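## Task

Before anything else, inspect with the probe the LC port in column 5 of 6 (counted from the left), block 5 of 10 (counted from the top), hole 1 of 4 (counted from the top). Clean it only when the panel's phone reports it as dirty, by inserting the cleaner fully until its body bottoms out, and re-inspect after every cleaning. If it is still dirty after two cleanings, the port fails. The probe captures an image only while it is held motionless and fully inserted. Finish with both tools withdrawn and report pass or fail. These can fail the task: unlatching an LC plug or pushing hard on one, bending the cleaner's tip, or forcing the robot or a tool hard into the panel. Tipping over or finishing tilted fails it. The answer in finished_scene holds only the word or words, comma separated, e.g. answer="hot, cold".

## Robot and tools

ROBOT. A Rainbow Robotics RB-Y1 in a physics simulation: a two-wheel drive base with two rear casters (0.58 m wide, front edge 0.10 m ahead of the drive axle, rear 0.57 m behind; spinning in place sweeps a 0.58 m radius; it cannot move sideways), a leg and torso that fold, a head carrying head_camera, and two 7-joint arms, each with a parallel gripper and a wrist camera (left_wrist_camera, right_wrist_camera). The wrist camera housings stick out sideways and can strike things.

FRAMES. All positions are in metres. Base frame: origin on the floor between the drive wheels, x forward, y to the left, z up. chest, left_hand and right_hand are printed in this frame. A hand point lies between the finger pads, 0.03 m behind the tips. The fingers point along the hand's -z axis and close along its x axis. Printed hand positions drift at long reach or under load. base_odometry is relative to where the base stood at the start. It only integrates wheel rotation, so slip looks like travel. Heading is in rad, left positive, within ±3.142.

move. Each call carries one action. Valid combinations: base and/or joints (optionally with min_time_s or contact_limits); target alone or with min_time_s; or contact_limits alone. A call with no action just reports state, images and the scene number.
- base: a single object {x_m_s, turn_rad_s, for_s}. These are velocities, not a destination. x_m_s is forward speed (±0.005 to 1.5 m/s, or 0). turn_rad_s is leftward turn rate (±0.02 to 1.509 rad/s, or 0). for_s is the duration (0.1 to 5 s, rounded to 1/30 s). A velocity you leave out is 0. Acceleration is 0.4 m/s² (turning 0.5 rad/s²), so distance is roughly speed times duration, and coasting can last about 3 s more. If |x_m_s| + 0.27|turn_rad_s| exceeds 1.5, both are scaled down.
- joints: one object keyed by joint name, covering torso, both arms, grippers and head together. Every value is an absolute target in rad, except grippers in m (opening 0 to 0.1). Torso: torso_squat_rad 0 to 1.2, torso_shift_rad -0.3 to 0.6, torso_pitch_rad -0.2 to 1.4 (positive leans forward), torso_yaw_rad -1.5 to 1.5 (left positive; lift both arms out at least 0.2 rad first). Combined torso rules: squat+shift<=1.52; squat-shift+pitch<=1.57; shift+0.5pitch-0.4squat<=0.7; shift+0.3pitch-0.5squat<=0.39. Arms, left/right: shoulder_pitch ±2.356 (negative swings forward and up), shoulder_roll left 0 to 3.141 and right -3.141 to 0 (away from the body), shoulder_yaw ±2.094, elbow -2.617 to 0.01 (negative bends), forearm_roll ±3.141, wrist_pitch -1.57 to 1.919, hand_roll ±2.705. Head: head_pan_rad ±0.523, head_tilt_rad -0.35 to 1.57 (positive looks down).
- target: moves one hand to an absolute pose. side is left or right. x, y, z are metres in the base frame (-3 to 3), for the same hand point that is printed. quat_wxyz is four numbers in w,x,y,z order, as the hand lines print it. It is solved once into joint angles, so the hand travels on an arc; break long moves into short steps. The result is reached (within 10 mm and 2°), short (with the error) or refused (with the reason). It is refused while an earlier move is still running.
- min_time_s: 0.1 to 8 s, the shortest duration for the arm, head and torso motions in this action.
- contact_limits: per-gripper motor current caps, left_gripper_m and/or right_gripper_m, in mA, 200 to 672.5. They persist until changed and start at 672.5. Lower values soften the grip.
- cameras: a list of head_camera, left_wrist_camera, right_wrist_camera or all. blocking: true (default) waits for rest; false returns in about 0.5 s while motion continues.

wait: seconds (0 to 10) and optional cameras; it returns early once running moves settle. stop: brakes every running motion; braked joints read stopped and may keep pressing. zoom_image: camera plus region [x0,y0,x1,y1] in pixels from the top-left, at most 504 by 504. Head images are 896x504 and wrist images 644x364. finished_scene: scene (the current scene's number) and answer (the words, or unknown). It cannot be undone.

RESULTS. The move line reads done, or else the worst status. Per-joint words: done, moving, off_target (resting away from target, maybe still pushing), not_followed (the collision check withheld it), time_out, contact_stop (torso only), limit_stop_at_<name>, torque_fault, limit_stop_at_motor_heat. A refused call, or a stop you did not order, cancels the rest of your calls in that reply. on_its_own lists things the robot did unasked. Other readings: lidar_m (12 sectors of 30°, first straight ahead, counting counter-clockwise, - means nothing seen), motor_effort for the wheels (percent, peak in brackets, under 30 at rest is normal), wheel_motors_off, joint torques and external torques, and raw wrist force and torque on hand axes (offset by up to 16 N).

AVOID. Do not let the arms collide or press on each other, grippers and cameras included. Avoid contact torques near the joint limits: shoulders 64.4 N m, elbows 33.1, wrist joints 23. Reaching a limit freezes the robot for 10 s. Motors overheat at 80 °C (a warning appears from 65 °C) if held stretched or straining. Quick bends or stops with the arms forward can tip the robot. Never drive into furniture. Insert the probe and cleaner gently and in line with the port. Do not catch the LC latches, bend the cleaner tip or push hard against the panel. Hold the probe still while it is fully in, and keep the robot upright.

Each tool is called after "Emit:" in YAML: its name, and indented under it one key for each argument.

## Session

Emit:
move:
  cameras: ["all"]

Scene clock: 0.00 s.
Joint torques (N m): no reading
External joint torques (N m): no reading
Wrist force (N): no reading
Wrist torque (N m): no reading
Wrist force, peak (N): no reading
base_odometry: x=+0.000 y=+0.000 heading=+0.000
lidar_m: 1.12 1.06 2.09 2.02 2.12 2.96 4.39 3.57 2.68 2.60 2.04 1.35
base_status: not commanded
joint_positions: torso_squat_rad=+0.350 torso_shift_rad=+0.000 torso_pitch_rad=+0.000 torso_yaw_rad=+0.000 left_shoulder_pitch_rad=-0.031 left_shoulder_roll_rad=+0.025 left_shoulder_yaw_rad=-0.017 left_elbow_rad=-0.227 left_forearm_roll_rad=+0.044 left_wrist_pitch_rad=+0.023 left_hand_roll_rad=+0.035 left_gripper_m=+0.016 right_shoulder_pitch_rad=+0.003 right_shoulder_roll_rad=-0.722 right_shoulder_yaw_rad=+0.537 right_elbow_rad=-2.495 right_forearm_roll_rad=+0.677 right_wrist_pitch_rad=+0.987 right_hand_roll_rad=+0.461 right_gripper_m=+0.047 head_pan_rad=+0.000 head_tilt_rad=+0.400
joint_status: not commanded
wheel_motors_off: 0
motor_effort: left_wheel=+1 right_wheel=+2
chest: x=-0.2280 y=-0.0011 z=+1.2475 quat_wxyz=(+1.000, +0.001, +0.000, +0.000) (m; base frame)
left_hand: x=-0.1008 y=+0.2358 z=+0.5732 quat_wxyz=(+0.993, +0.007, -0.117, +0.024) (m; base frame)
right_hand: x=+0.1823 y=-0.1955 z=+1.1979 quat_wxyz=(+0.485, -0.505, -0.516, +0.494) (m; base frame)
pictures: head_camera, left_wrist_camera, right_wrist_camera

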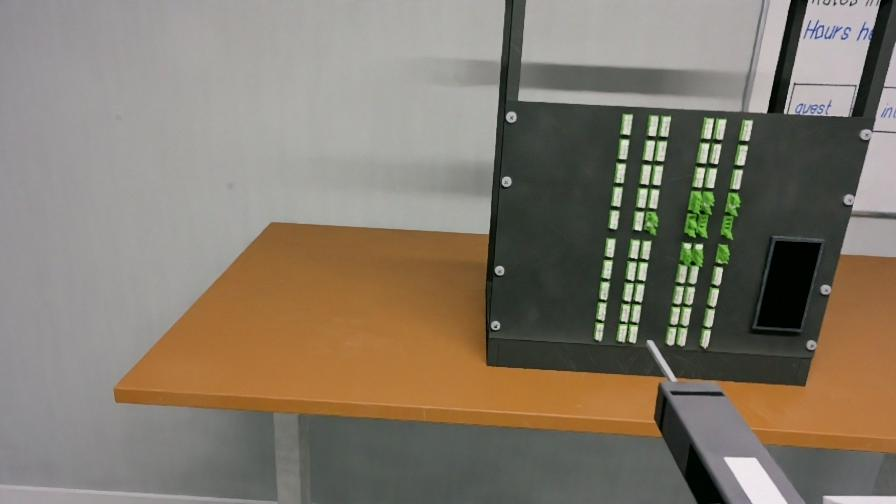

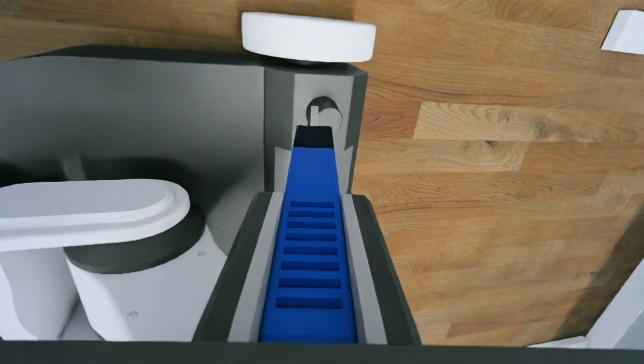

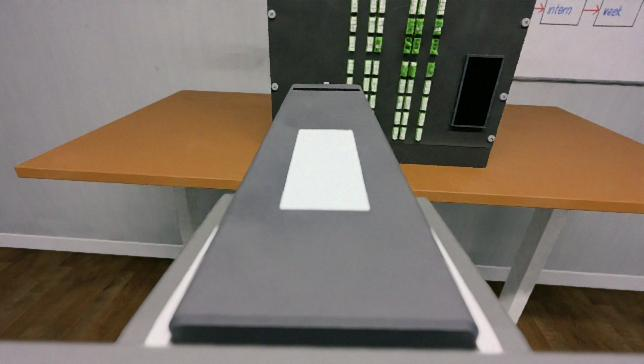

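Emit:
zoom_image:
  camera: "head_camera"
  region: [560, 100, 840, 360]

Emit:
zoom_image:
  camera: "head_camera"
  region: [640, 330, 840, 504]

Emit:
zoom_image:
  camera: "left_wrist_camera"
  region: [180, 60, 440, 364]

Scaled by 1.800 from the camera's 896x504 image, which has a finer 1280x720 frame.

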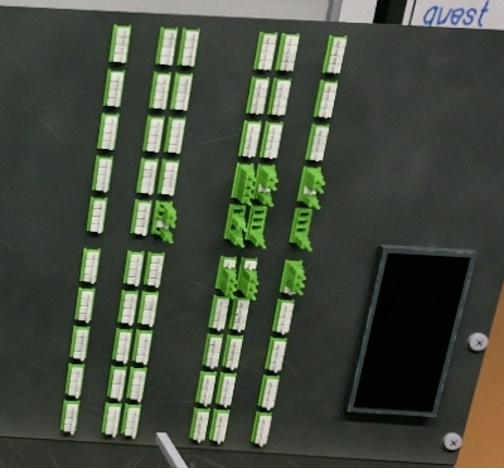

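Scaled by 2.520 from the camera's 896x504 image, which has a finer 1280x720 frame.

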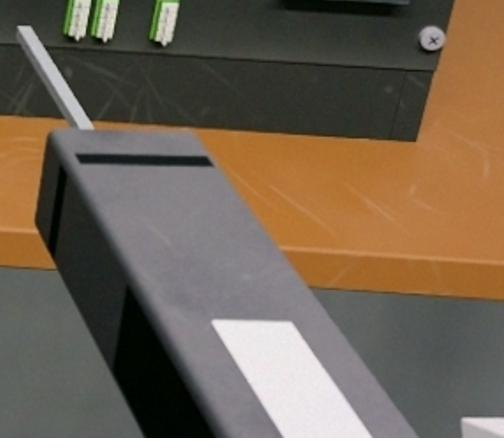

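Scaled by 1.658 from the camera's 644x364 image, which has a finer 1265x715 frame.

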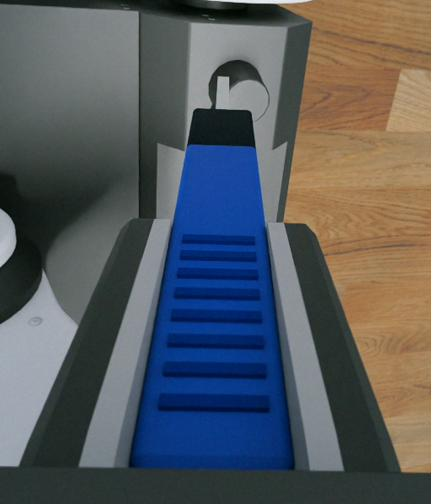

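Emit:
move:
  base: {"turn_rad_s": -0.5, "for_s": 1.4}

Emit:
move:
  base: {"x_m_s": 0.25, "for_s": 2.0}

Emit:
move:
  base: {"turn_rad_s": 0.5, "for_s": 1.34}
  cameras: ["all"]

Scene clock: 100.23 s.
Joint torques (N m): left_arm=[-3.26 0.76 0.23 -1.17 0.1 -0.55 0.11] | right_arm=[-7.67 -6.25 -5.53 -7.75 2.11 -0.95 0.06]
External joint torques (N m): left_arm=[0.07 -0.09 0.16 0.33 0.09 0.01 0.12] | right_arm=[0.61 -0.59 0.37 0.36 0.59 -0.06 0.06]
Wrist force (N): left_arm=[-4.3 -0.8 -5.2] | right_arm=[0.0 7.0 -1.4]
Wrist torque (N m): left_arm=[0.11 -0.21 -0.14] | right_arm=[-0.17 -0.18 0.14]
Wrist force, peak (N): left_arm=[-4.2 -1.4 -7.1] | right_arm=[-0.1 7.5 -1.4]
move: done
base_odometry: x=+0.000 y=+0.000 heading=-0.699
lidar_m: 1.33 1.45 1.05 1.80 2.03 2.05 2.52 4.39 4.43 2.84 2.60 2.48
base_status: done (sent for 1.4 of 1.4 s)
joint_positions: torso_squat_rad=+0.350 torso_shift_rad=+0.000 torso_pitch_rad=+0.000 torso_yaw_rad=+0.000 left_shoulder_pitch_rad=-0.031 left_shoulder_roll_rad=+0.025 left_shoulder_yaw_rad=-0.017 left_elbow_rad=-0.227 left_forearm_roll_rad=+0.044 left_wrist_pitch_rad=+0.023 left_hand_roll_rad=+0.035 left_gripper_m=+0.016 right_shoulder_pitch_rad=+0.003 right_shoulder_roll_rad=-0.722 right_shoulder_yaw_rad=+0.537 right_elbow_rad=-2.495 right_forearm_roll_rad=+0.677 right_wrist_pitch_rad=+0.987 right_hand_roll_rad=+0.461 right_gripper_m=+0.047 head_pan_rad=+0.000 head_tilt_rad=+0.400
joint_status: not commanded
wheel_motors_off: 0
motor_effort: left_wheel=+12(36) right_wheel=+2(56)
chest: x=-0.2280 y=-0.0010 z=+1.2475 quat_wxyz=(+1.000, +0.001, +0.000, +0.000) (m; base frame)
left_hand: x=-0.1008 y=+0.2358 z=+0.5732 quat_wxyz=(+0.993, +0.007, -0.117, +0.024) (m; base frame)
right_hand: x=+0.1823 y=-0.1955 z=+1.1978 quat_wxyz=(+0.485, -0.505, -0.516, +0.494) (m; base frame)
pictures: none

Scene clock: 103.30 s.
Joint torques (N m): left_arm=[-3.37 0.84 -0.36 -1.14 0 -0.62 0.06] | right_arm=[-7.9 -6.25 -5.64 -8.2 2.07 -1.06 -0.11]
External joint torques (N m): left_arm=[-0.04 -0.02 -0.43 0.36 0 -0.07 0.07] | right_arm=[0.37 -0.59 0.25 -0.09 0.56 -0.17 -0.1]
Wrist force (N): left_arm=[-3.9 -1.3 -5.8] | right_arm=[-0.2 7.2 -1.4]
Wrist torque (N m): left_arm=[0.18 -0.16 -0.14] | right_arm=[-0.16 -0.23 0.17]
Wrist force, peak (N): left_arm=[-4.1 -0.7 -7.5] | right_arm=[0.0 7.6 -2.1]
move: done
base_odometry: x=+0.382 y=-0.322 heading=-0.700
lidar_m: 0.83 1.06 1.07 0.88 2.34 2.36 2.91 4.78 3.87 2.51 2.27 1.81
base_status: done (sent for 2 of 2 s)
joint_positions: torso_squat_rad=+0.350 torso_shift_rad=+0.000 torso_pitch_rad=+0.000 torso_yaw_rad=+0.000 left_shoulder_pitch_rad=-0.031 left_shoulder_roll_rad=+0.025 left_shoulder_yaw_rad=-0.017 left_elbow_rad=-0.227 left_forearm_roll_rad=+0.044 left_wrist_pitch_rad=+0.023 left_hand_roll_rad=+0.035 left_gripper_m=+0.016 right_shoulder_pitch_rad=+0.003 right_shoulder_roll_rad=-0.722 right_shoulder_yaw_rad=+0.537 right_elbow_rad=-2.495 right_forearm_roll_rad=+0.677 right_wrist_pitch_rad=+0.987 right_hand_roll_rad=+0.461 right_gripper_m=+0.047 head_pan_rad=+0.000 head_tilt_rad=+0.400
joint_status: not commanded
wheel_motors_off: 0
motor_effort: left_wheel=-7(35) right_wheel=+6(49)
chest: x=-0.2279 y=-0.0011 z=+1.2475 quat_wxyz=(+1.000, +0.001, +0.000, +0.000) (m; base frame)
left_hand: x=-0.1008 y=+0.2358 z=+0.5732 quat_wxyz=(+0.993, +0.007, -0.116, +0.024) (m; base frame)
right_hand: x=+0.1824 y=-0.1955 z=+1.1977 quat_wxyz=(+0.485, -0.505, -0.516, +0.494) (m; base frame)
pictures: none

Scene clock: 106.00 s.
Joint torques (N m): left_arm=[-3.75 0.77 -0.53 -1.19 -0.07 -0.37 0.15] | right_arm=[-12.08 -4.61 1.66 -12.78 -1.55 -9.22 -0.09]
External joint torques (N m): left_arm=[-0.42 -0.1 -0.6 0.32 -0.08 0.19 0.16] | right_arm=[-3.8 1.06 7.56 -4.68 -3.06 -8.33 -0.08]
Wrist force (N): left_arm=[-4.1 -0.8 -5.5] | right_arm=[-18.9 6.9 -1.5]
Wrist torque (N m): left_arm=[0.14 -0.20 -0.11] | right_arm=[-0.26 4.23 0.22]
Wrist force, peak (N): left_arm=[-4.6 -1.2 -6.5] | right_arm=[-19.9 6.5 7.2]
move: done
base_odometry: x=+0.382 y=-0.322 heading=-0.035
lidar_m: 1.06 0.88 0.89 2.34 2.43 3.31 4.78 3.28 2.38 2.27 1.54 0.83
base_status: done (sent for 1.33 of 1.33 s)
joint_positions: torso_squat_rad=+0.350 torso_shift_rad=+0.000 torso_pitch_rad=+0.000 torso_yaw_rad=+0.000 left_shoulder_pitch_rad=-0.031 left_shoulder_roll_rad=+0.025 left_shoulder_yaw_rad=-0.017 left_elbow_rad=-0.227 left_forearm_roll_rad=+0.044 left_wrist_pitch_rad=+0.023 left_hand_roll_rad=+0.035 left_gripper_m=+0.016 right_shoulder_pitch_rad=+0.004 right_shoulder_roll_rad=-0.722 right_shoulder_yaw_rad=+0.535 right_elbow_rad=-2.494 right_forearm_roll_rad=+0.678 right_wrist_pitch_rad=+0.989 right_hand_roll_rad=+0.461 right_gripper_m=+0.050 head_pan_rad=+0.000 head_tilt_rad=+0.400
joint_status: not commanded
wheel_motors_off: 0
motor_effort: left_wheel=-3(31) right_wheel=+29(44)
chest: x=-0.2280 y=-0.0014 z=+1.2475 quat_wxyz=(+1.000, +0.001, +0.000, +0.000) (m; base frame)
left_hand: x=-0.1007 y=+0.2357 z=+0.5733 quat_wxyz=(+0.993, +0.007, -0.117, +0.024) (m; base frame)
right_hand: x=+0.1825 y=-0.1974 z=+1.1972 quat_wxyz=(+0.486, -0.506, -0.514, +0.493) (m; base frame)
pictures: head_camera, left_wrist_camera, right_wrist_camera
camera_calibration:
head_camera: T_world_to_cam=[[0.0328231, -0.998868, 0.0344363, -0.0471104], [-0.344277, -0.0436459, -0.937853, 1.34329], [0.938294, 0.0189277, -0.34532, 0.634878], [0, 0, 0, 1]] pos_world=[-0.131693, -0.000444897, 1.48066]
left_wrist_camera: T_world_to_cam=[[0.968894, 0.0770066, 0.235189, -0.0563484], [-0.0436886, -0.882204, 0.468836, -0.0389795], [0.243588, -0.464528, -0.851398, 0.691075], [0, 0, 0, 1]] pos_world=[-0.115445, 0.290975, 0.619908]
right_wrist_camera: T_world_to_cam=[[0.0256516, -0.999649, 0.0065679, -0.207114], [-0.449806, -0.0174092, -0.892957, 1.17538], [0.892758, 0.0199515, -0.450095, 0.458358], [0, 0, 0, 1]] pos_world=[0.124804, -0.195724, 1.25723]

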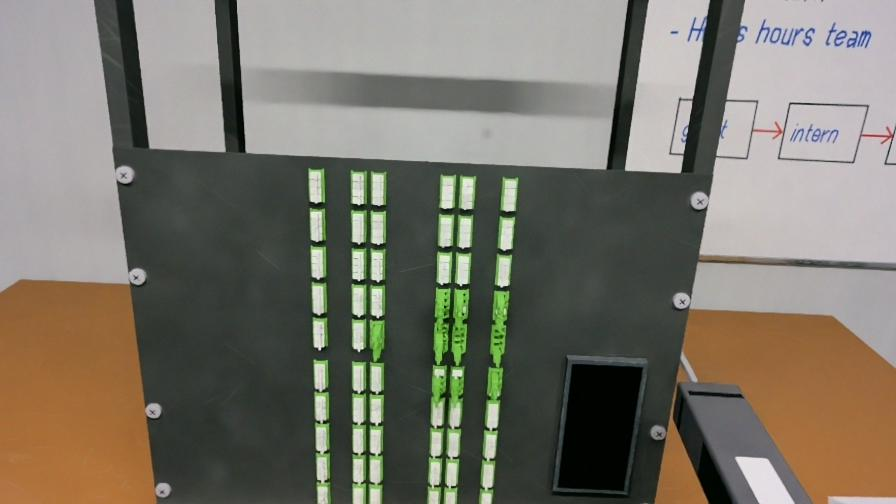

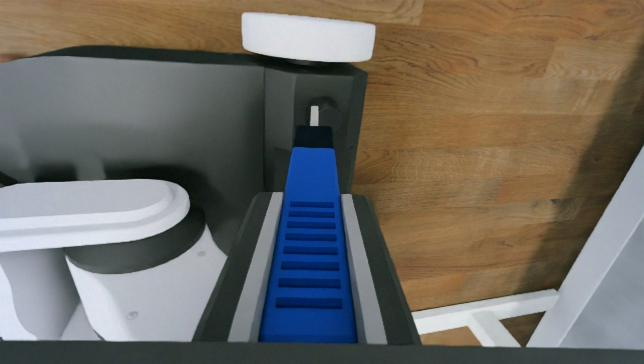

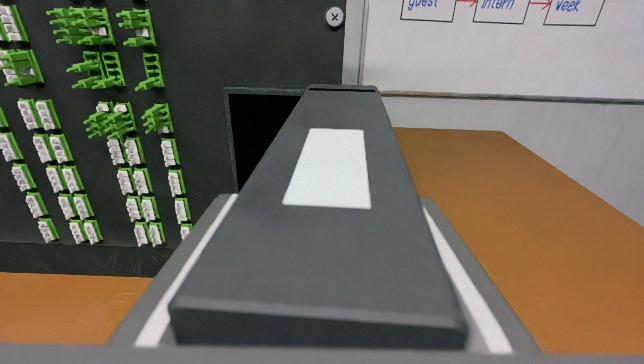

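Emit:
move:
  base: {"x_m_s": -0.1, "for_s": 1.2}
  cameras: ["head_camera", "right_wrist_camera"]

Emit:
zoom_image:
  camera: "head_camera"
  region: [560, 330, 896, 504]

Scene clock: 117.07 s.
Joint torques (N m): left_arm=[-3.42 0.71 -0.51 -1.25 -0.04 -0.59 0.23] | right_arm=[-8.87 -5.47 -5.17 -8.2 1.91 -1.36 0.01]
External joint torques (N m): left_arm=[-0.09 -0.15 -0.58 0.25 -0.05 -0.03 0.24] | right_arm=[-0.6 0.19 0.73 -0.1 0.4 -0.46 0.01]
Wrist force (N): left_arm=[-3.6 -1.3 -5.8] | right_arm=[-0.2 7.6 -1.8]
Wrist torque (N m): left_arm=[0.21 -0.13 -0.11] | right_arm=[-0.21 -0.23 0.13]
Wrist force, peak (N): left_arm=[-4.7 -0.8 -6.9] | right_arm=[-18.9 6.2 -7.2]
move: done
base_odometry: x=+0.262 y=-0.318 heading=-0.033
lidar_m: 1.18 0.98 1.66 2.33 2.42 3.30 4.65 3.28 2.38 2.29 1.70 0.95
base_status: done (sent for 1.2 of 1.2 s)
joint_positions: torso_squat_rad=+0.350 torso_shift_rad=+0.000 torso_pitch_rad=+0.000 torso_yaw_rad=+0.000 left_shoulder_pitch_rad=-0.031 left_shoulder_roll_rad=+0.025 left_shoulder_yaw_rad=-0.017 left_elbow_rad=-0.227 left_forearm_roll_rad=+0.044 left_wrist_pitch_rad=+0.023 left_hand_roll_rad=+0.035 left_gripper_m=+0.016 right_shoulder_pitch_rad=+0.003 right_shoulder_roll_rad=-0.722 right_shoulder_yaw_rad=+0.537 right_elbow_rad=-2.495 right_forearm_roll_rad=+0.677 right_wrist_pitch_rad=+0.987 right_hand_roll_rad=+0.461 right_gripper_m=+0.047 head_pan_rad=+0.000 head_tilt_rad=+0.400
joint_status: not commanded
wheel_motors_off: 0
motor_effort: left_wheel=+9(34) right_wheel=-12(39)
chest: x=-0.2280 y=-0.0011 z=+1.2475 quat_wxyz=(+1.000, +0.001, +0.000, +0.000) (m; base frame)
left_hand: x=-0.1008 y=+0.2358 z=+0.5732 quat_wxyz=(+0.993, +0.007, -0.117, +0.024) (m; base frame)
right_hand: x=+0.1822 y=-0.1956 z=+1.1977 quat_wxyz=(+0.485, -0.505, -0.516, +0.494) (m; base frame)
pictures: head_camera, right_wrist_camera
camera_calibration:
head_camera: T_world_to_cam=[[0.0330895, -0.998844, 0.0348721, -0.0472167], [-0.344264, -0.0441468, -0.937835, 1.34325], [0.93829, 0.0190273, -0.345326, 0.634971], [0, 0, 0, 1]] pos_world=[-0.131793, 0.0000561745, 1.48066]
right_wrist_camera: T_world_to_cam=[[0.0302977, -0.999524, 0.00582123, -0.205236], [-0.449131, -0.0188165, -0.893268, 1.17566], [0.892952, 0.0244494, -0.449487, 0.458875], [0, 0, 0, 1]] pos_world=[0.12449, -0.194236, 1.25763]

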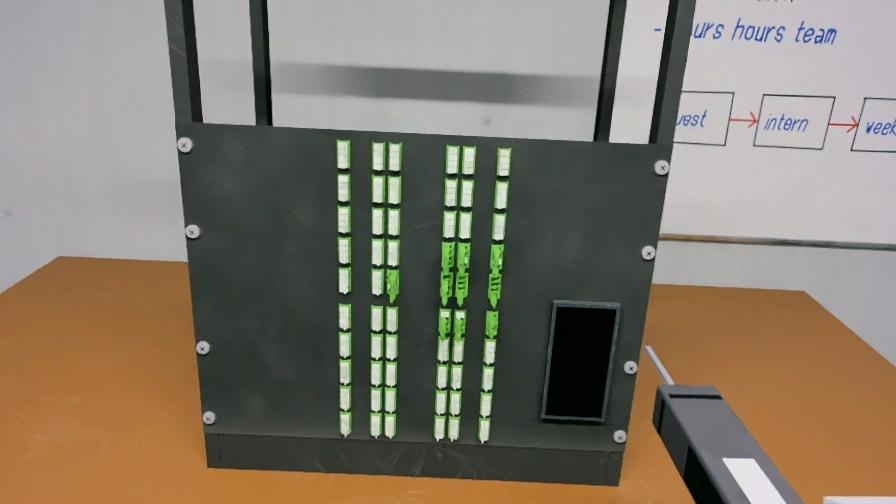

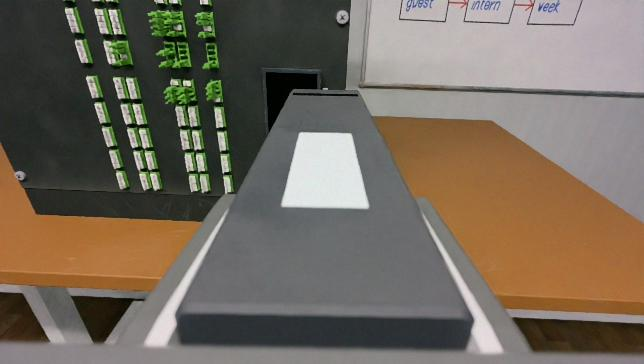

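Scaled by 1.500 from the camera's 896x504 image, which has a finer 1280x720 frame.

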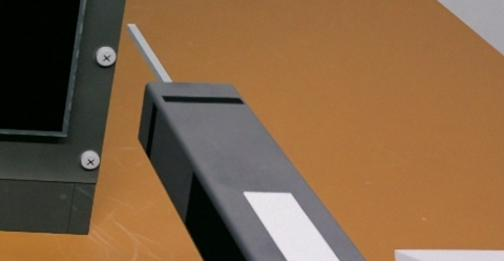

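Emit:
zoom_image:
  camera: "head_camera"
  region: [410, 220, 530, 350]

Emit:
zoom_image:
  camera: "right_wrist_camera"
  region: [60, 0, 260, 200]

Scaled by 3.877 from the camera's 896x504 image, which has a finer 1280x720 frame.

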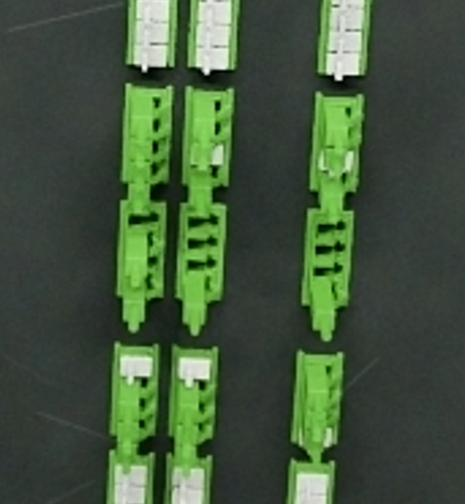

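Scaled by 2.520 from the camera's 644x364 image, which has a finer 1265x715 frame.

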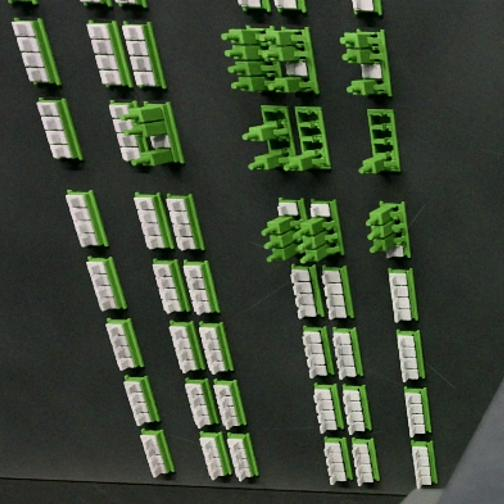

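Emit:
move:
  target: {"side": "right", "x": 0.18, "y": -0.05, "z": 1.205, "quat_wxyz": [0.5, -0.5, -0.5, 0.5]}
  min_time_s: 2
  cameras: ["head_camera", "right_wrist_camera"]

Emit:
zoom_image:
  camera: "head_camera"
  region: [400, 230, 600, 430]

Emit:
zoom_image:
  camera: "right_wrist_camera"
  region: [250, 0, 450, 150]

Scene clock: 220.50 s.
Joint torques (N m): left_arm=[-3.24 0.59 0.13 -0.82 0 -0.74 0.31] | right_arm=[-10.86 4.22 -2.09 -7.84 2.14 -1.48 0.3]
External joint torques (N m): left_arm=[0.09 -0.26 0.05 0.68 0 -0.19 0.32] | right_arm=[-0.56 0.81 0.94 0.27 0.68 -0.14 0.3]
Wrist force (N): left_arm=[-4.0 -0.7 -6.4] | right_arm=[-0.7 7.6 -2.0]
Wrist torque (N m): left_arm=[0.11 -0.18 -0.12] | right_arm=[-0.21 -0.29 0.13]
Wrist force, peak (N): left_arm=[-4.9 -1.1 -6.8] | right_arm=[-0.1 8.1 -2.0]
move: done
base_odometry: x=+0.262 y=-0.318 heading=-0.033
lidar_m: 1.18 0.98 1.68 2.34 2.42 3.31 4.65 3.27 2.38 2.28 1.69 0.93
base_status: not commanded
joint_positions: torso_squat_rad=+0.350 torso_shift_rad=+0.000 torso_pitch_rad=+0.000 torso_yaw_rad=+0.000 left_shoulder_pitch_rad=-0.031 left_shoulder_roll_rad=+0.025 left_shoulder_yaw_rad=-0.017 left_elbow_rad=-0.227 left_forearm_roll_rad=+0.044 left_wrist_pitch_rad=+0.023 left_hand_roll_rad=+0.035 left_gripper_m=+0.016 right_shoulder_pitch_rad=-0.245 right_shoulder_roll_rad=-0.189 right_shoulder_yaw_rad=+0.861 right_elbow_rad=-2.298 right_forearm_roll_rad=+0.919 right_wrist_pitch_rad=+1.275 right_hand_roll_rad=+0.730 right_gripper_m=+0.047 head_pan_rad=+0.000 head_tilt_rad=+0.400
joint_status: all done
wheel_motors_off: 0
motor_effort: left_wheel=+10(11) right_wheel=-12(13)
chest: x=-0.2280 y=-0.0011 z=+1.2475 quat_wxyz=(+1.000, +0.001, +0.000, +0.000) (m; base frame)
left_hand: x=-0.1008 y=+0.2358 z=+0.5732 quat_wxyz=(+0.993, +0.007, -0.117, +0.024) (m; base frame)
right_hand: x=+0.1799 y=-0.0502 z=+1.2048 quat_wxyz=(+0.500, -0.500, -0.500, +0.500) (m; base frame)
right_hand_status: reached (checked arc, planned for 2.0 s): 0 mm and 0.0 deg off.
pictures: head_camera, right_wrist_camera
camera_calibration:
head_camera: T_world_to_cam=[[0.0330895, -0.998844, 0.0348721, -0.0472167], [-0.344264, -0.0441468, -0.937835, 1.34325], [0.93829, 0.0190273, -0.345326, 0.634971], [0, 0, 0, 1]] pos_world=[-0.131793, 0.0000561745, 1.48066]
right_wrist_camera: T_world_to_cam=[[0.0103549, -0.999921, 0.00714901, -0.0578364], [-0.487253, -0.0112888, -0.873188, 1.16681], [0.8732, 0.00555839, -0.487331, 0.508814], [0, 0, 0, 1]] pos_world=[0.124833, -0.0474882, 1.26722]

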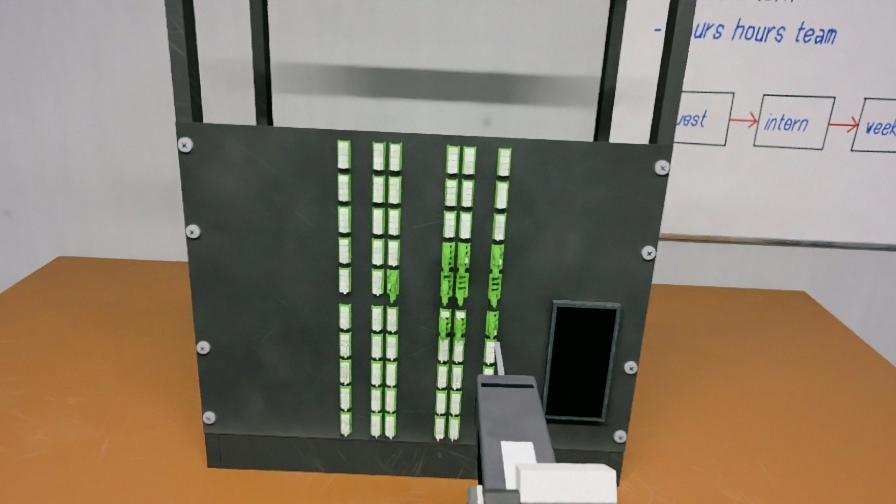

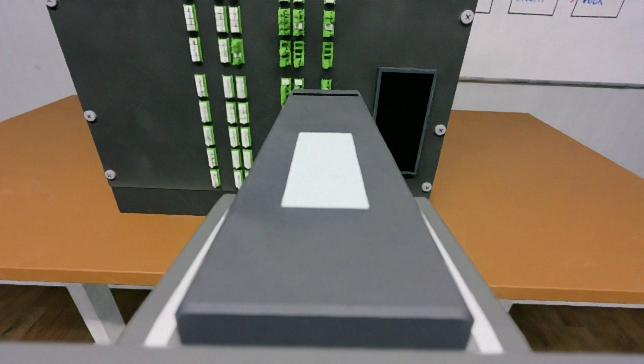

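Scaled by 2.520 from the camera's 896x504 image, which has a finer 1280x720 frame.

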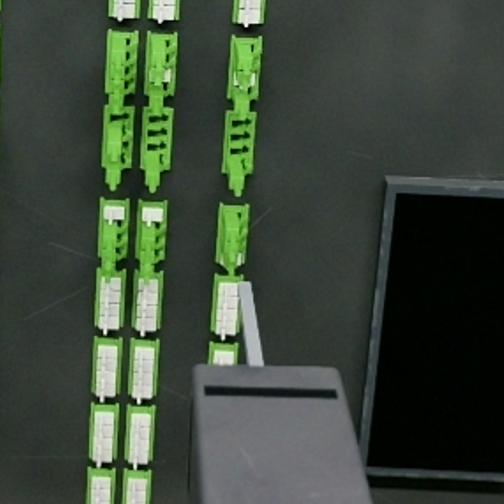

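Scaled by 2.520 from the camera's 644x364 image, which has a finer 1265x715 frame.

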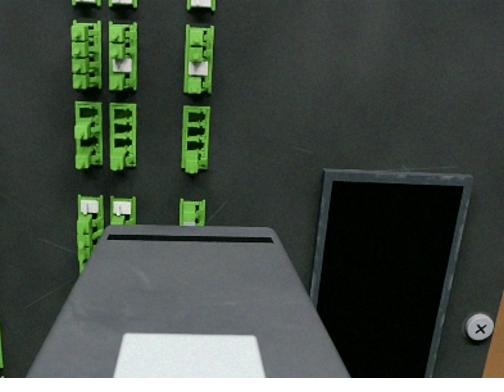

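Emit:
zoom_image:
  camera: "right_wrist_camera"
  region: [280, 60, 370, 110]

Emit:
zoom_image:
  camera: "head_camera"
  region: [430, 240, 520, 310]

Scaled by 5.600 from the camera's 644x364 image, which has a finer 1265x715 frame.

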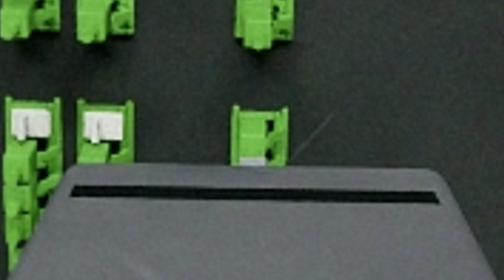

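Scaled by 5.600 from the camera's 896x504 image, which has a finer 1280x720 frame.

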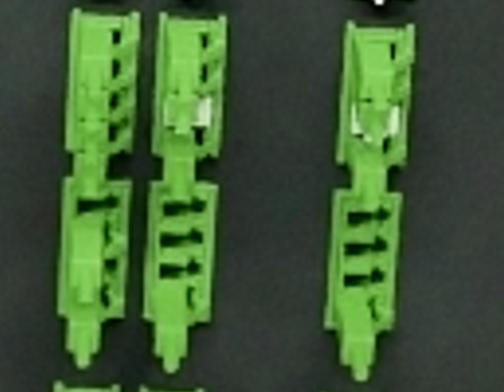

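Emit:
zoom_image:
  camera: "right_wrist_camera"
  region: [270, 30, 350, 75]

Scaled by 6.300 from the camera's 644x364 image, which has a finer 1265x715 frame.

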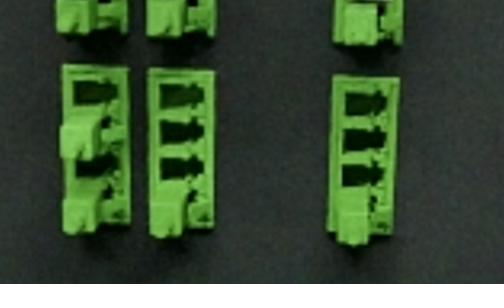

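Emit:
move:
  target: {"side": "right", "x": 0.20, "y": -0.016, "z": 1.229, "quat_wxyz": [0.5, -0.5, -0.5, 0.5]}
  min_time_s: 2
  cameras: ["head_camera", "right_wrist_camera"]

Emit:
zoom_image:
  camera: "head_camera"
  region: [400, 230, 520, 350]

Emit:
zoom_image:
  camera: "right_wrist_camera"
  region: [270, 30, 370, 110]

Scene clock: 306.63 s.
Joint torques (N m): left_arm=[-3.69 0.57 -0.4 -0.92 0.36 -0.53 0.26] | right_arm=[-12.9 6.49 -4.17 -7.1 1.82 -1.57 0.51]
External joint torques (N m): left_arm=[-0.36 -0.28 -0.47 0.58 0.35 0.02 0.27] | right_arm=[-1.02 1.48 -1.35 0.68 0.42 -0.14 0.52]
Wrist force (N): left_arm=[-4.1 -1.9 -6.0] | right_arm=[-0.3 7.6 -1.6]
Wrist torque (N m): left_arm=[0.24 -0.15 -0.09] | right_arm=[-0.21 -0.24 0.13]
Wrist force, peak (N): left_arm=[-4.8 -1.1 -7.0] | right_arm=[-0.2 8.1 -2.1]
move: done
base_odometry: x=+0.262 y=-0.318 heading=-0.033
lidar_m: 1.18 0.98 1.67 2.33 2.44 3.30 4.66 3.29 2.38 2.28 1.70 0.93
base_status: not commanded
joint_positions: torso_squat_rad=+0.350 torso_shift_rad=+0.000 torso_pitch_rad=+0.000 torso_yaw_rad=+0.000 left_shoulder_pitch_rad=-0.031 left_shoulder_roll_rad=+0.025 left_shoulder_yaw_rad=-0.017 left_elbow_rad=-0.227 left_forearm_roll_rad=+0.044 left_wrist_pitch_rad=+0.023 left_hand_roll_rad=+0.035 left_gripper_m=+0.016 right_shoulder_pitch_rad=-0.369 right_shoulder_roll_rad=-0.053 right_shoulder_yaw_rad=+0.823 right_elbow_rad=-2.183 right_forearm_roll_rad=+0.897 right_wrist_pitch_rad=+1.311 right_hand_roll_rad=+0.790 right_gripper_m=+0.047 head_pan_rad=+0.000 head_tilt_rad=+0.400
joint_status: all done
wheel_motors_off: 0
motor_effort: left_wheel=+10(11) right_wheel=-13(13)
chest: x=-0.2280 y=-0.0011 z=+1.2475 quat_wxyz=(+1.000, +0.001, +0.000, +0.000) (m; base frame)
left_hand: x=-0.1008 y=+0.2358 z=+0.5732 quat_wxyz=(+0.993, +0.007, -0.117, +0.024) (m; base frame)
right_hand: x=+0.1996 y=-0.0162 z=+1.2287 quat_wxyz=(+0.500, -0.500, -0.500, +0.500) (m; base frame)
right_hand_status: reached (checked arc, planned for 2.0 s): 1 mm and 0.1 deg off.
pictures: head_camera, right_wrist_camera
camera_calibration:
head_camera: T_world_to_cam=[[0.0330895, -0.998844, 0.0348721, -0.0472167], [-0.344264, -0.0441468, -0.937835, 1.34325], [0.93829, 0.0190273, -0.345326, 0.634971], [0, 0, 0, 1]] pos_world=[-0.131793, 0.0000561745, 1.48066]
right_wrist_camera: T_world_to_cam=[[0.0106175, -0.999919, 0.00700135, -0.0240614], [-0.487292, -0.0112881, -0.873166, 1.19755], [0.873174, 0.00585911, -0.487373, 0.503083], [0, 0, 0, 1]] pos_world=[0.144533, -0.013489, 1.29102]

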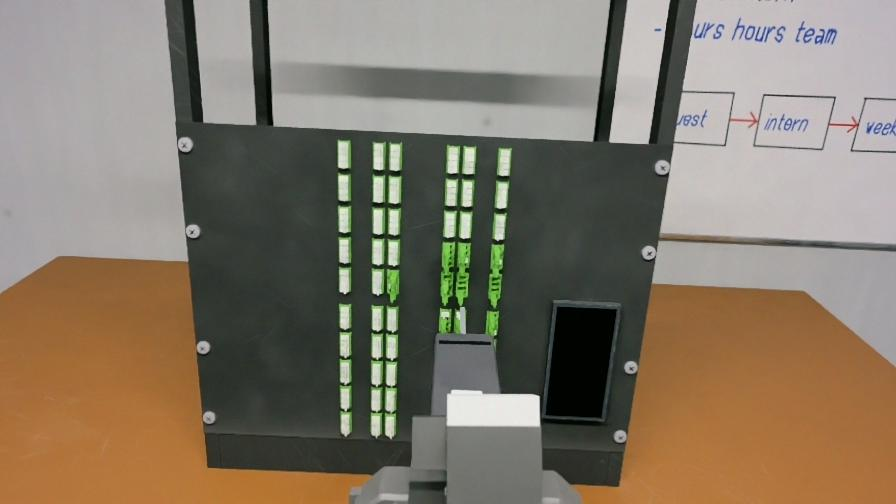

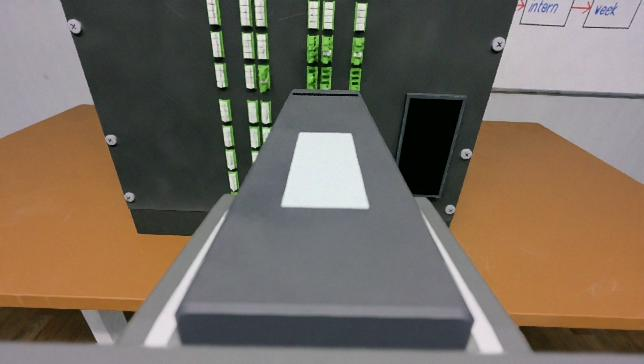

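Scaled by 4.200 from the camera's 896x504 image, which has a finer 1280x720 frame.

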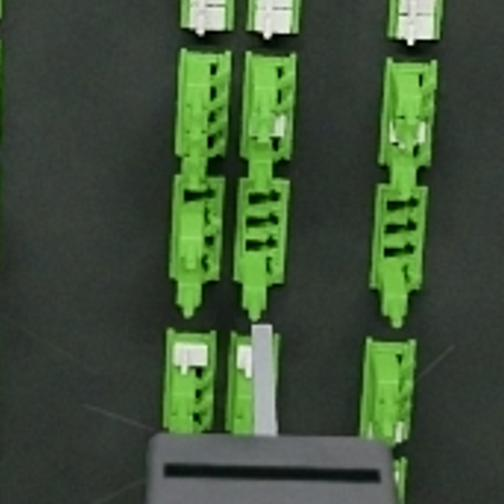

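Scaled by 5.040 from the camera's 644x364 image, which has a finer 1265x715 frame.

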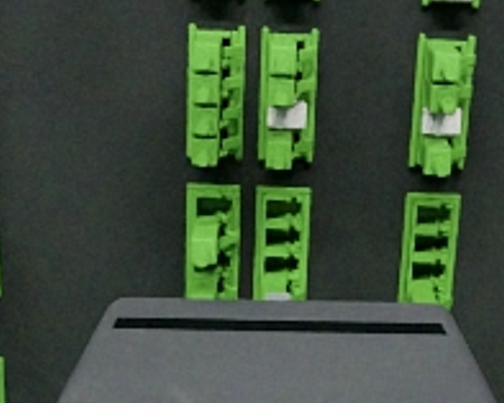

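Emit:
move:
  target: {"side": "right", "x": 0.22, "y": -0.016, "z": 1.235, "quat_wxyz": [0.5, -0.5, -0.5, 0.5]}
  min_time_s: 2
  cameras: ["head_camera", "right_wrist_camera"]

Emit:
zoom_image:
  camera: "head_camera"
  region: [430, 250, 500, 320]

Emit:
zoom_image:
  camera: "right_wrist_camera"
  region: [290, 50, 360, 100]

Scene clock: 339.50 s.
Joint torques (N m): left_arm=[-3.7 0.56 -0.2 -1.12 0.07 -0.77 0.41] | right_arm=[-13.79 6.27 -4.25 -7.3 1.62 -2.19 0.59]
External joint torques (N m): left_arm=[-0.36 -0.29 -0.27 0.38 0.07 -0.22 0.42] | right_arm=[-0.84 1.65 -1.24 0.51 0.23 -0.75 0.6]
Wrist force (N): left_arm=[-3.7 -1.7 -5.9] | right_arm=[-0.3 7.9 -1.7]
Wrist torque (N m): left_arm=[0.23 -0.14 -0.14] | right_arm=[-0.24 -0.25 0.11]
Wrist force, peak (N): left_arm=[-4.2 -0.5 -7.0] | right_arm=[-0.5 8.2 -1.8]
move: done
base_odometry: x=+0.262 y=-0.318 heading=-0.033
lidar_m: 1.17 0.97 1.66 2.34 2.42 3.30 4.66 3.27 2.38 2.28 1.69 0.94
base_status: not commanded
joint_positions: torso_squat_rad=+0.350 torso_shift_rad=+0.000 torso_pitch_rad=+0.000 torso_yaw_rad=+0.000 left_shoulder_pitch_rad=-0.031 left_shoulder_roll_rad=+0.025 left_shoulder_yaw_rad=-0.017 left_elbow_rad=-0.227 left_forearm_roll_rad=+0.044 left_wrist_pitch_rad=+0.023 left_hand_roll_rad=+0.035 left_gripper_m=+0.016 right_shoulder_pitch_rad=-0.421 right_shoulder_roll_rad=-0.044 right_shoulder_yaw_rad=+0.762 right_elbow_rad=-2.128 right_forearm_roll_rad=+0.847 right_wrist_pitch_rad=+1.285 right_hand_roll_rad=+0.794 right_gripper_m=+0.047 head_pan_rad=+0.000 head_tilt_rad=+0.400
joint_status: all done
wheel_motors_off: 0
motor_effort: left_wheel=+10(11) right_wheel=-12(13)
chest: x=-0.2280 y=-0.0011 z=+1.2475 quat_wxyz=(+1.000, +0.001, +0.000, +0.000) (m; base frame)
left_hand: x=-0.1008 y=+0.2358 z=+0.5732 quat_wxyz=(+0.993, +0.007, -0.117, +0.024) (m; base frame)
right_hand: x=+0.2199 y=-0.0161 z=+1.2347 quat_wxyz=(+0.500, -0.500, -0.500, +0.500) (m; base frame)
right_hand_status: reached (checked arc, planned for 2.0 s): 0 mm and 0.0 deg off.
pictures: head_camera, right_wrist_camera
camera_calibration:
head_camera: T_world_to_cam=[[0.0330895, -0.998844, 0.0348721, -0.0472167], [-0.344264, -0.0441468, -0.937835, 1.34325], [0.93829, 0.0190273, -0.345326, 0.634971], [0, 0, 0, 1]] pos_world=[-0.131793, 0.0000561745, 1.48066]
right_wrist_camera: T_world_to_cam=[[0.0100437, -0.999924, 0.00720792, -0.0243907], [-0.487181, -0.0111881, -0.873229, 1.21275], [0.873243, 0.00525894, -0.487256, 0.488109], [0, 0, 0, 1]] pos_world=[0.164834, -0.0133874, 1.29702]

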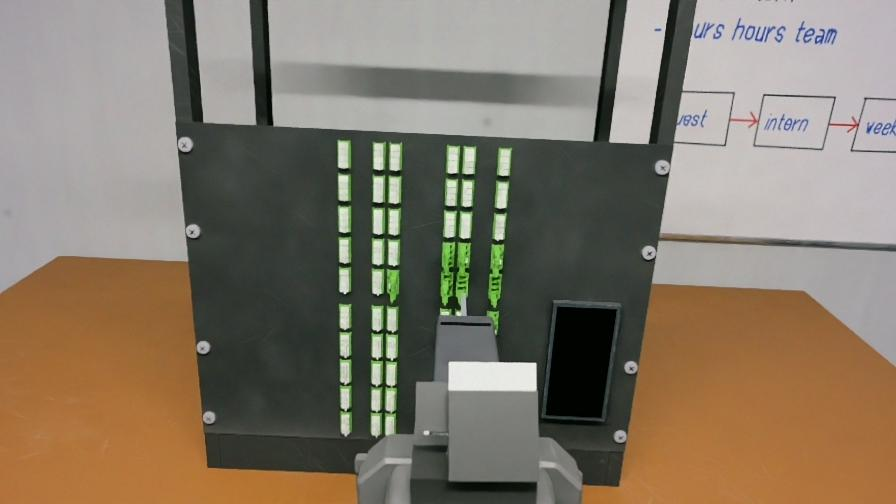

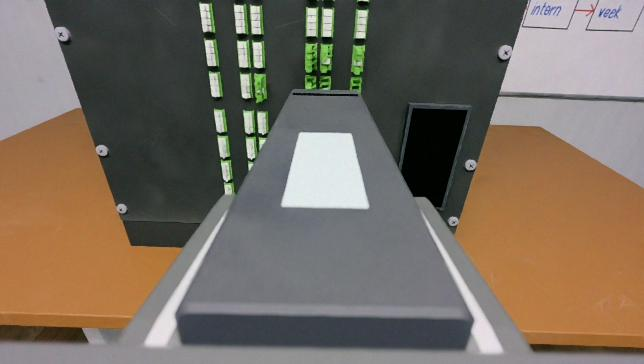

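Scaled by 7.200 from the camera's 896x504 image, which has a finer 1280x720 frame.

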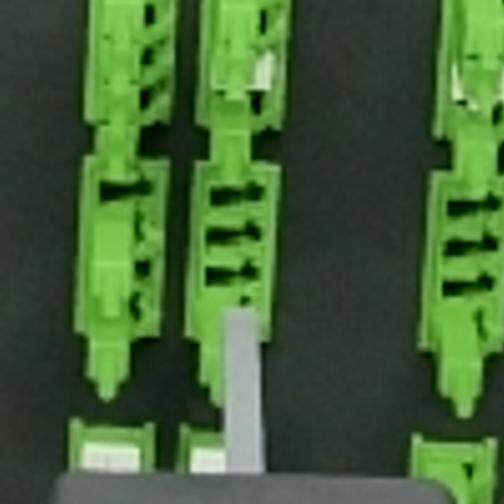

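Scaled by 7.200 from the camera's 644x364 image, which has a finer 1265x715 frame.

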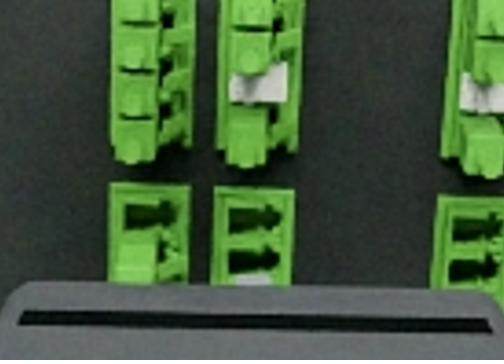

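Emit:
zoom_image:
  camera: "right_wrist_camera"
  region: [315, 70, 340, 95]

Emit:
zoom_image:
  camera: "head_camera"
  region: [450, 270, 475, 295]

Scaled by 20.160 from the camera's 644x364 image, which has a finer 1265x715 frame.

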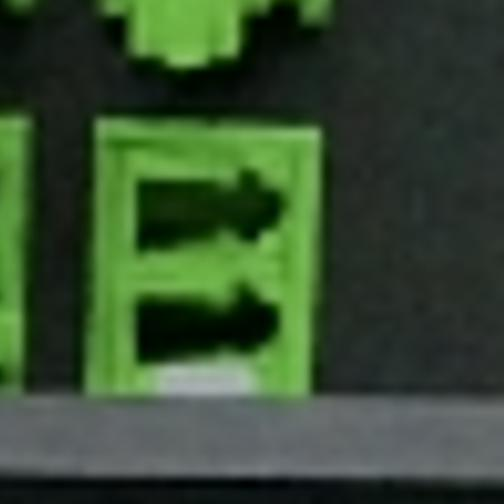

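Scaled by 20.160 from the camera's 896x504 image, which has a finer 1280x720 frame.

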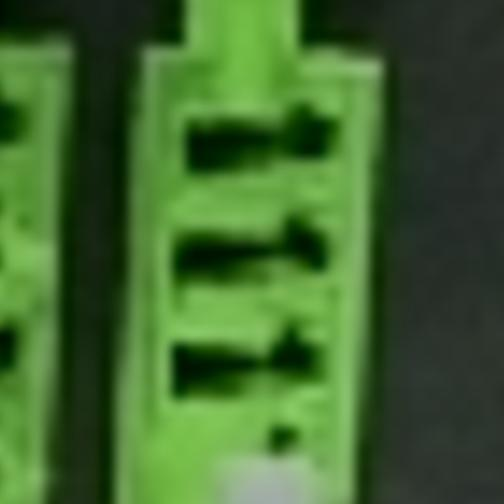

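Emit:
move:
  target: {"side": "right", "x": 0.24, "y": -0.0143, "z": 1.237, "quat_wxyz": [0.5, -0.5, -0.5, 0.5]}
  min_time_s: 2
  cameras: ["head_camera", "right_wrist_camera"]

Emit:
zoom_image:
  camera: "head_camera"
  region: [450, 260, 480, 290]

Emit:
zoom_image:
  camera: "right_wrist_camera"
  region: [310, 70, 340, 100]

Scene clock: 387.17 s.
Joint torques (N m): left_arm=[-3.59 0.25 -0.07 -1.06 0.05 -0.64 0.42] | right_arm=[-14.68 5.6 -4.4 -7.3 1.58 -2.16 -0.41]
External joint torques (N m): left_arm=[-0.25 -0.6 -0.14 0.44 0.05 -0.08 0.43] | right_arm=[-0.71 1.37 -1.21 0.62 0.19 -0.74 -0.41]
Wrist force (N): left_arm=[-3.8 -0.3 -5.9] | right_arm=[-0.5 7.4 -1.3]
Wrist torque (N m): left_arm=[0.11 -0.14 -0.14] | right_arm=[-0.19 -0.26 0.24]
Wrist force, peak (N): left_arm=[-4.1 -1.0 -6.8] | right_arm=[-0.3 8.1 -1.9]
move: done
base_odometry: x=+0.262 y=-0.318 heading=-0.033
lidar_m: 1.18 0.97 1.69 2.33 2.43 3.30 4.65 3.27 2.39 2.29 1.70 0.95
base_status: not commanded
joint_positions: torso_squat_rad=+0.350 torso_shift_rad=+0.000 torso_pitch_rad=+0.000 torso_yaw_rad=+0.000 left_shoulder_pitch_rad=-0.031 left_shoulder_roll_rad=+0.025 left_shoulder_yaw_rad=-0.017 left_elbow_rad=-0.227 left_forearm_roll_rad=+0.044 left_wrist_pitch_rad=+0.023 left_hand_roll_rad=+0.035 left_gripper_m=+0.016 right_shoulder_pitch_rad=-0.468 right_shoulder_roll_rad=-0.039 right_shoulder_yaw_rad=+0.714 right_elbow_rad=-2.060 right_forearm_roll_rad=+0.811 right_wrist_pitch_rad=+1.252 right_hand_roll_rad=+0.781 right_gripper_m=+0.047 head_pan_rad=+0.000 head_tilt_rad=+0.400
joint_status: all done
wheel_motors_off: 0
motor_effort: left_wheel=+10(11) right_wheel=-12(13)
chest: x=-0.2280 y=-0.0011 z=+1.2475 quat_wxyz=(+1.000, +0.001, +0.000, +0.000) (m; base frame)
left_hand: x=-0.1008 y=+0.2358 z=+0.5732 quat_wxyz=(+0.993, +0.007, -0.117, +0.024) (m; base frame)
right_hand: x=+0.2400 y=-0.0144 z=+1.2367 quat_wxyz=(+0.500, -0.500, -0.500, +0.500) (m; base frame)
right_hand_status: reached (checked arc, planned for 2.0 s): 0 mm and 0.0 deg off.
pictures: head_camera, right_wrist_camera
camera_calibration:
head_camera: T_world_to_cam=[[0.0330895, -0.998844, 0.0348721, -0.0472167], [-0.344264, -0.0441468, -0.937835, 1.34325], [0.93829, 0.0190273, -0.345326, 0.634971], [0, 0, 0, 1]] pos_world=[-0.131793, 0.0000561745, 1.48066]
right_wrist_camera: T_world_to_cam=[[0.0100535, -0.999922, 0.00743128, -0.0231976], [-0.487179, -0.011388, -0.873228, 1.22425], [0.873244, 0.00515866, -0.487256, 0.471608], [0, 0, 0, 1]] pos_world=[0.184834, -0.0116869, 1.29902]

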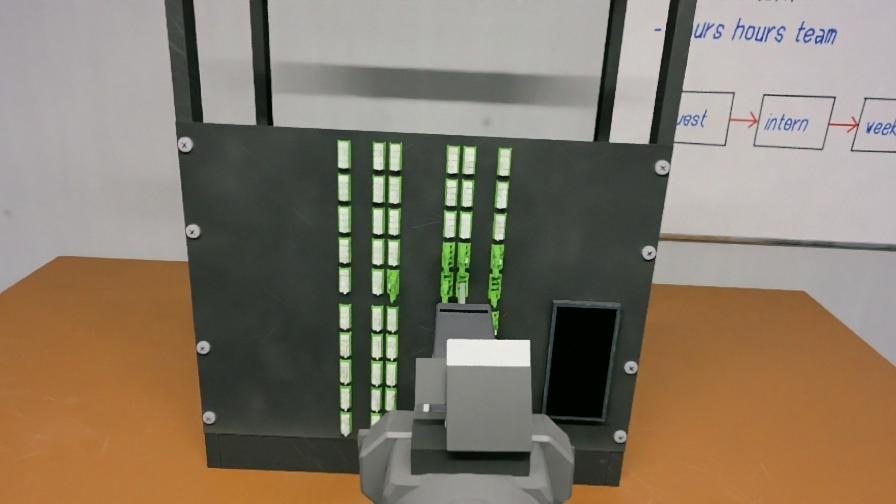

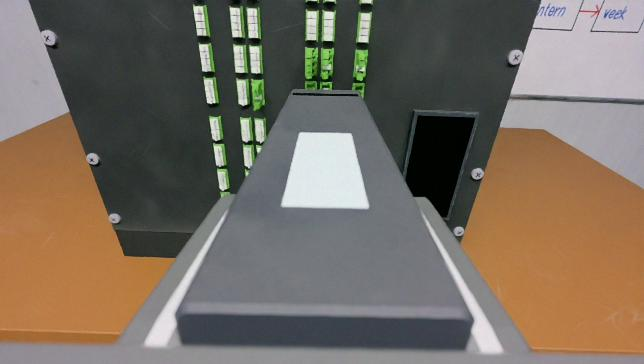

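Scaled by 16.800 from the camera's 896x504 image, which has a finer 1280x720 frame.

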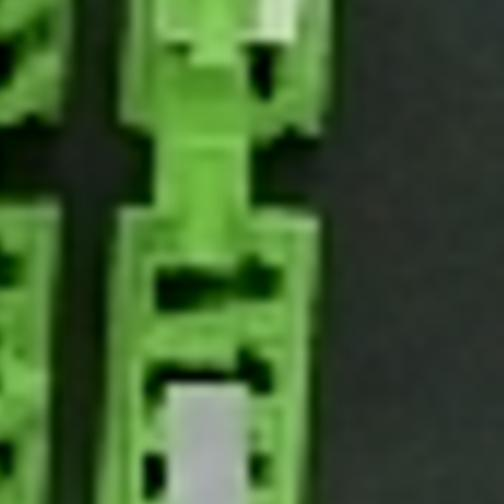

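Scaled by 16.800 from the camera's 644x364 image, which has a finer 1265x715 frame.

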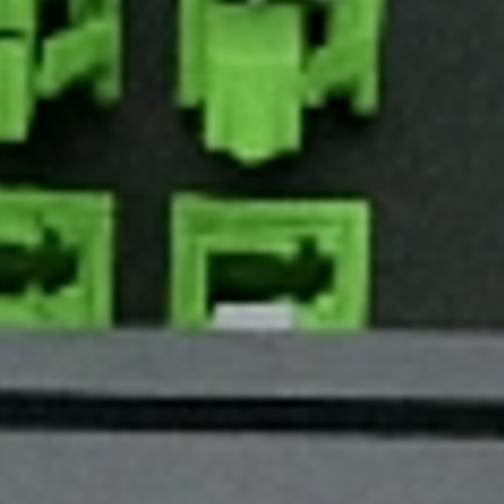

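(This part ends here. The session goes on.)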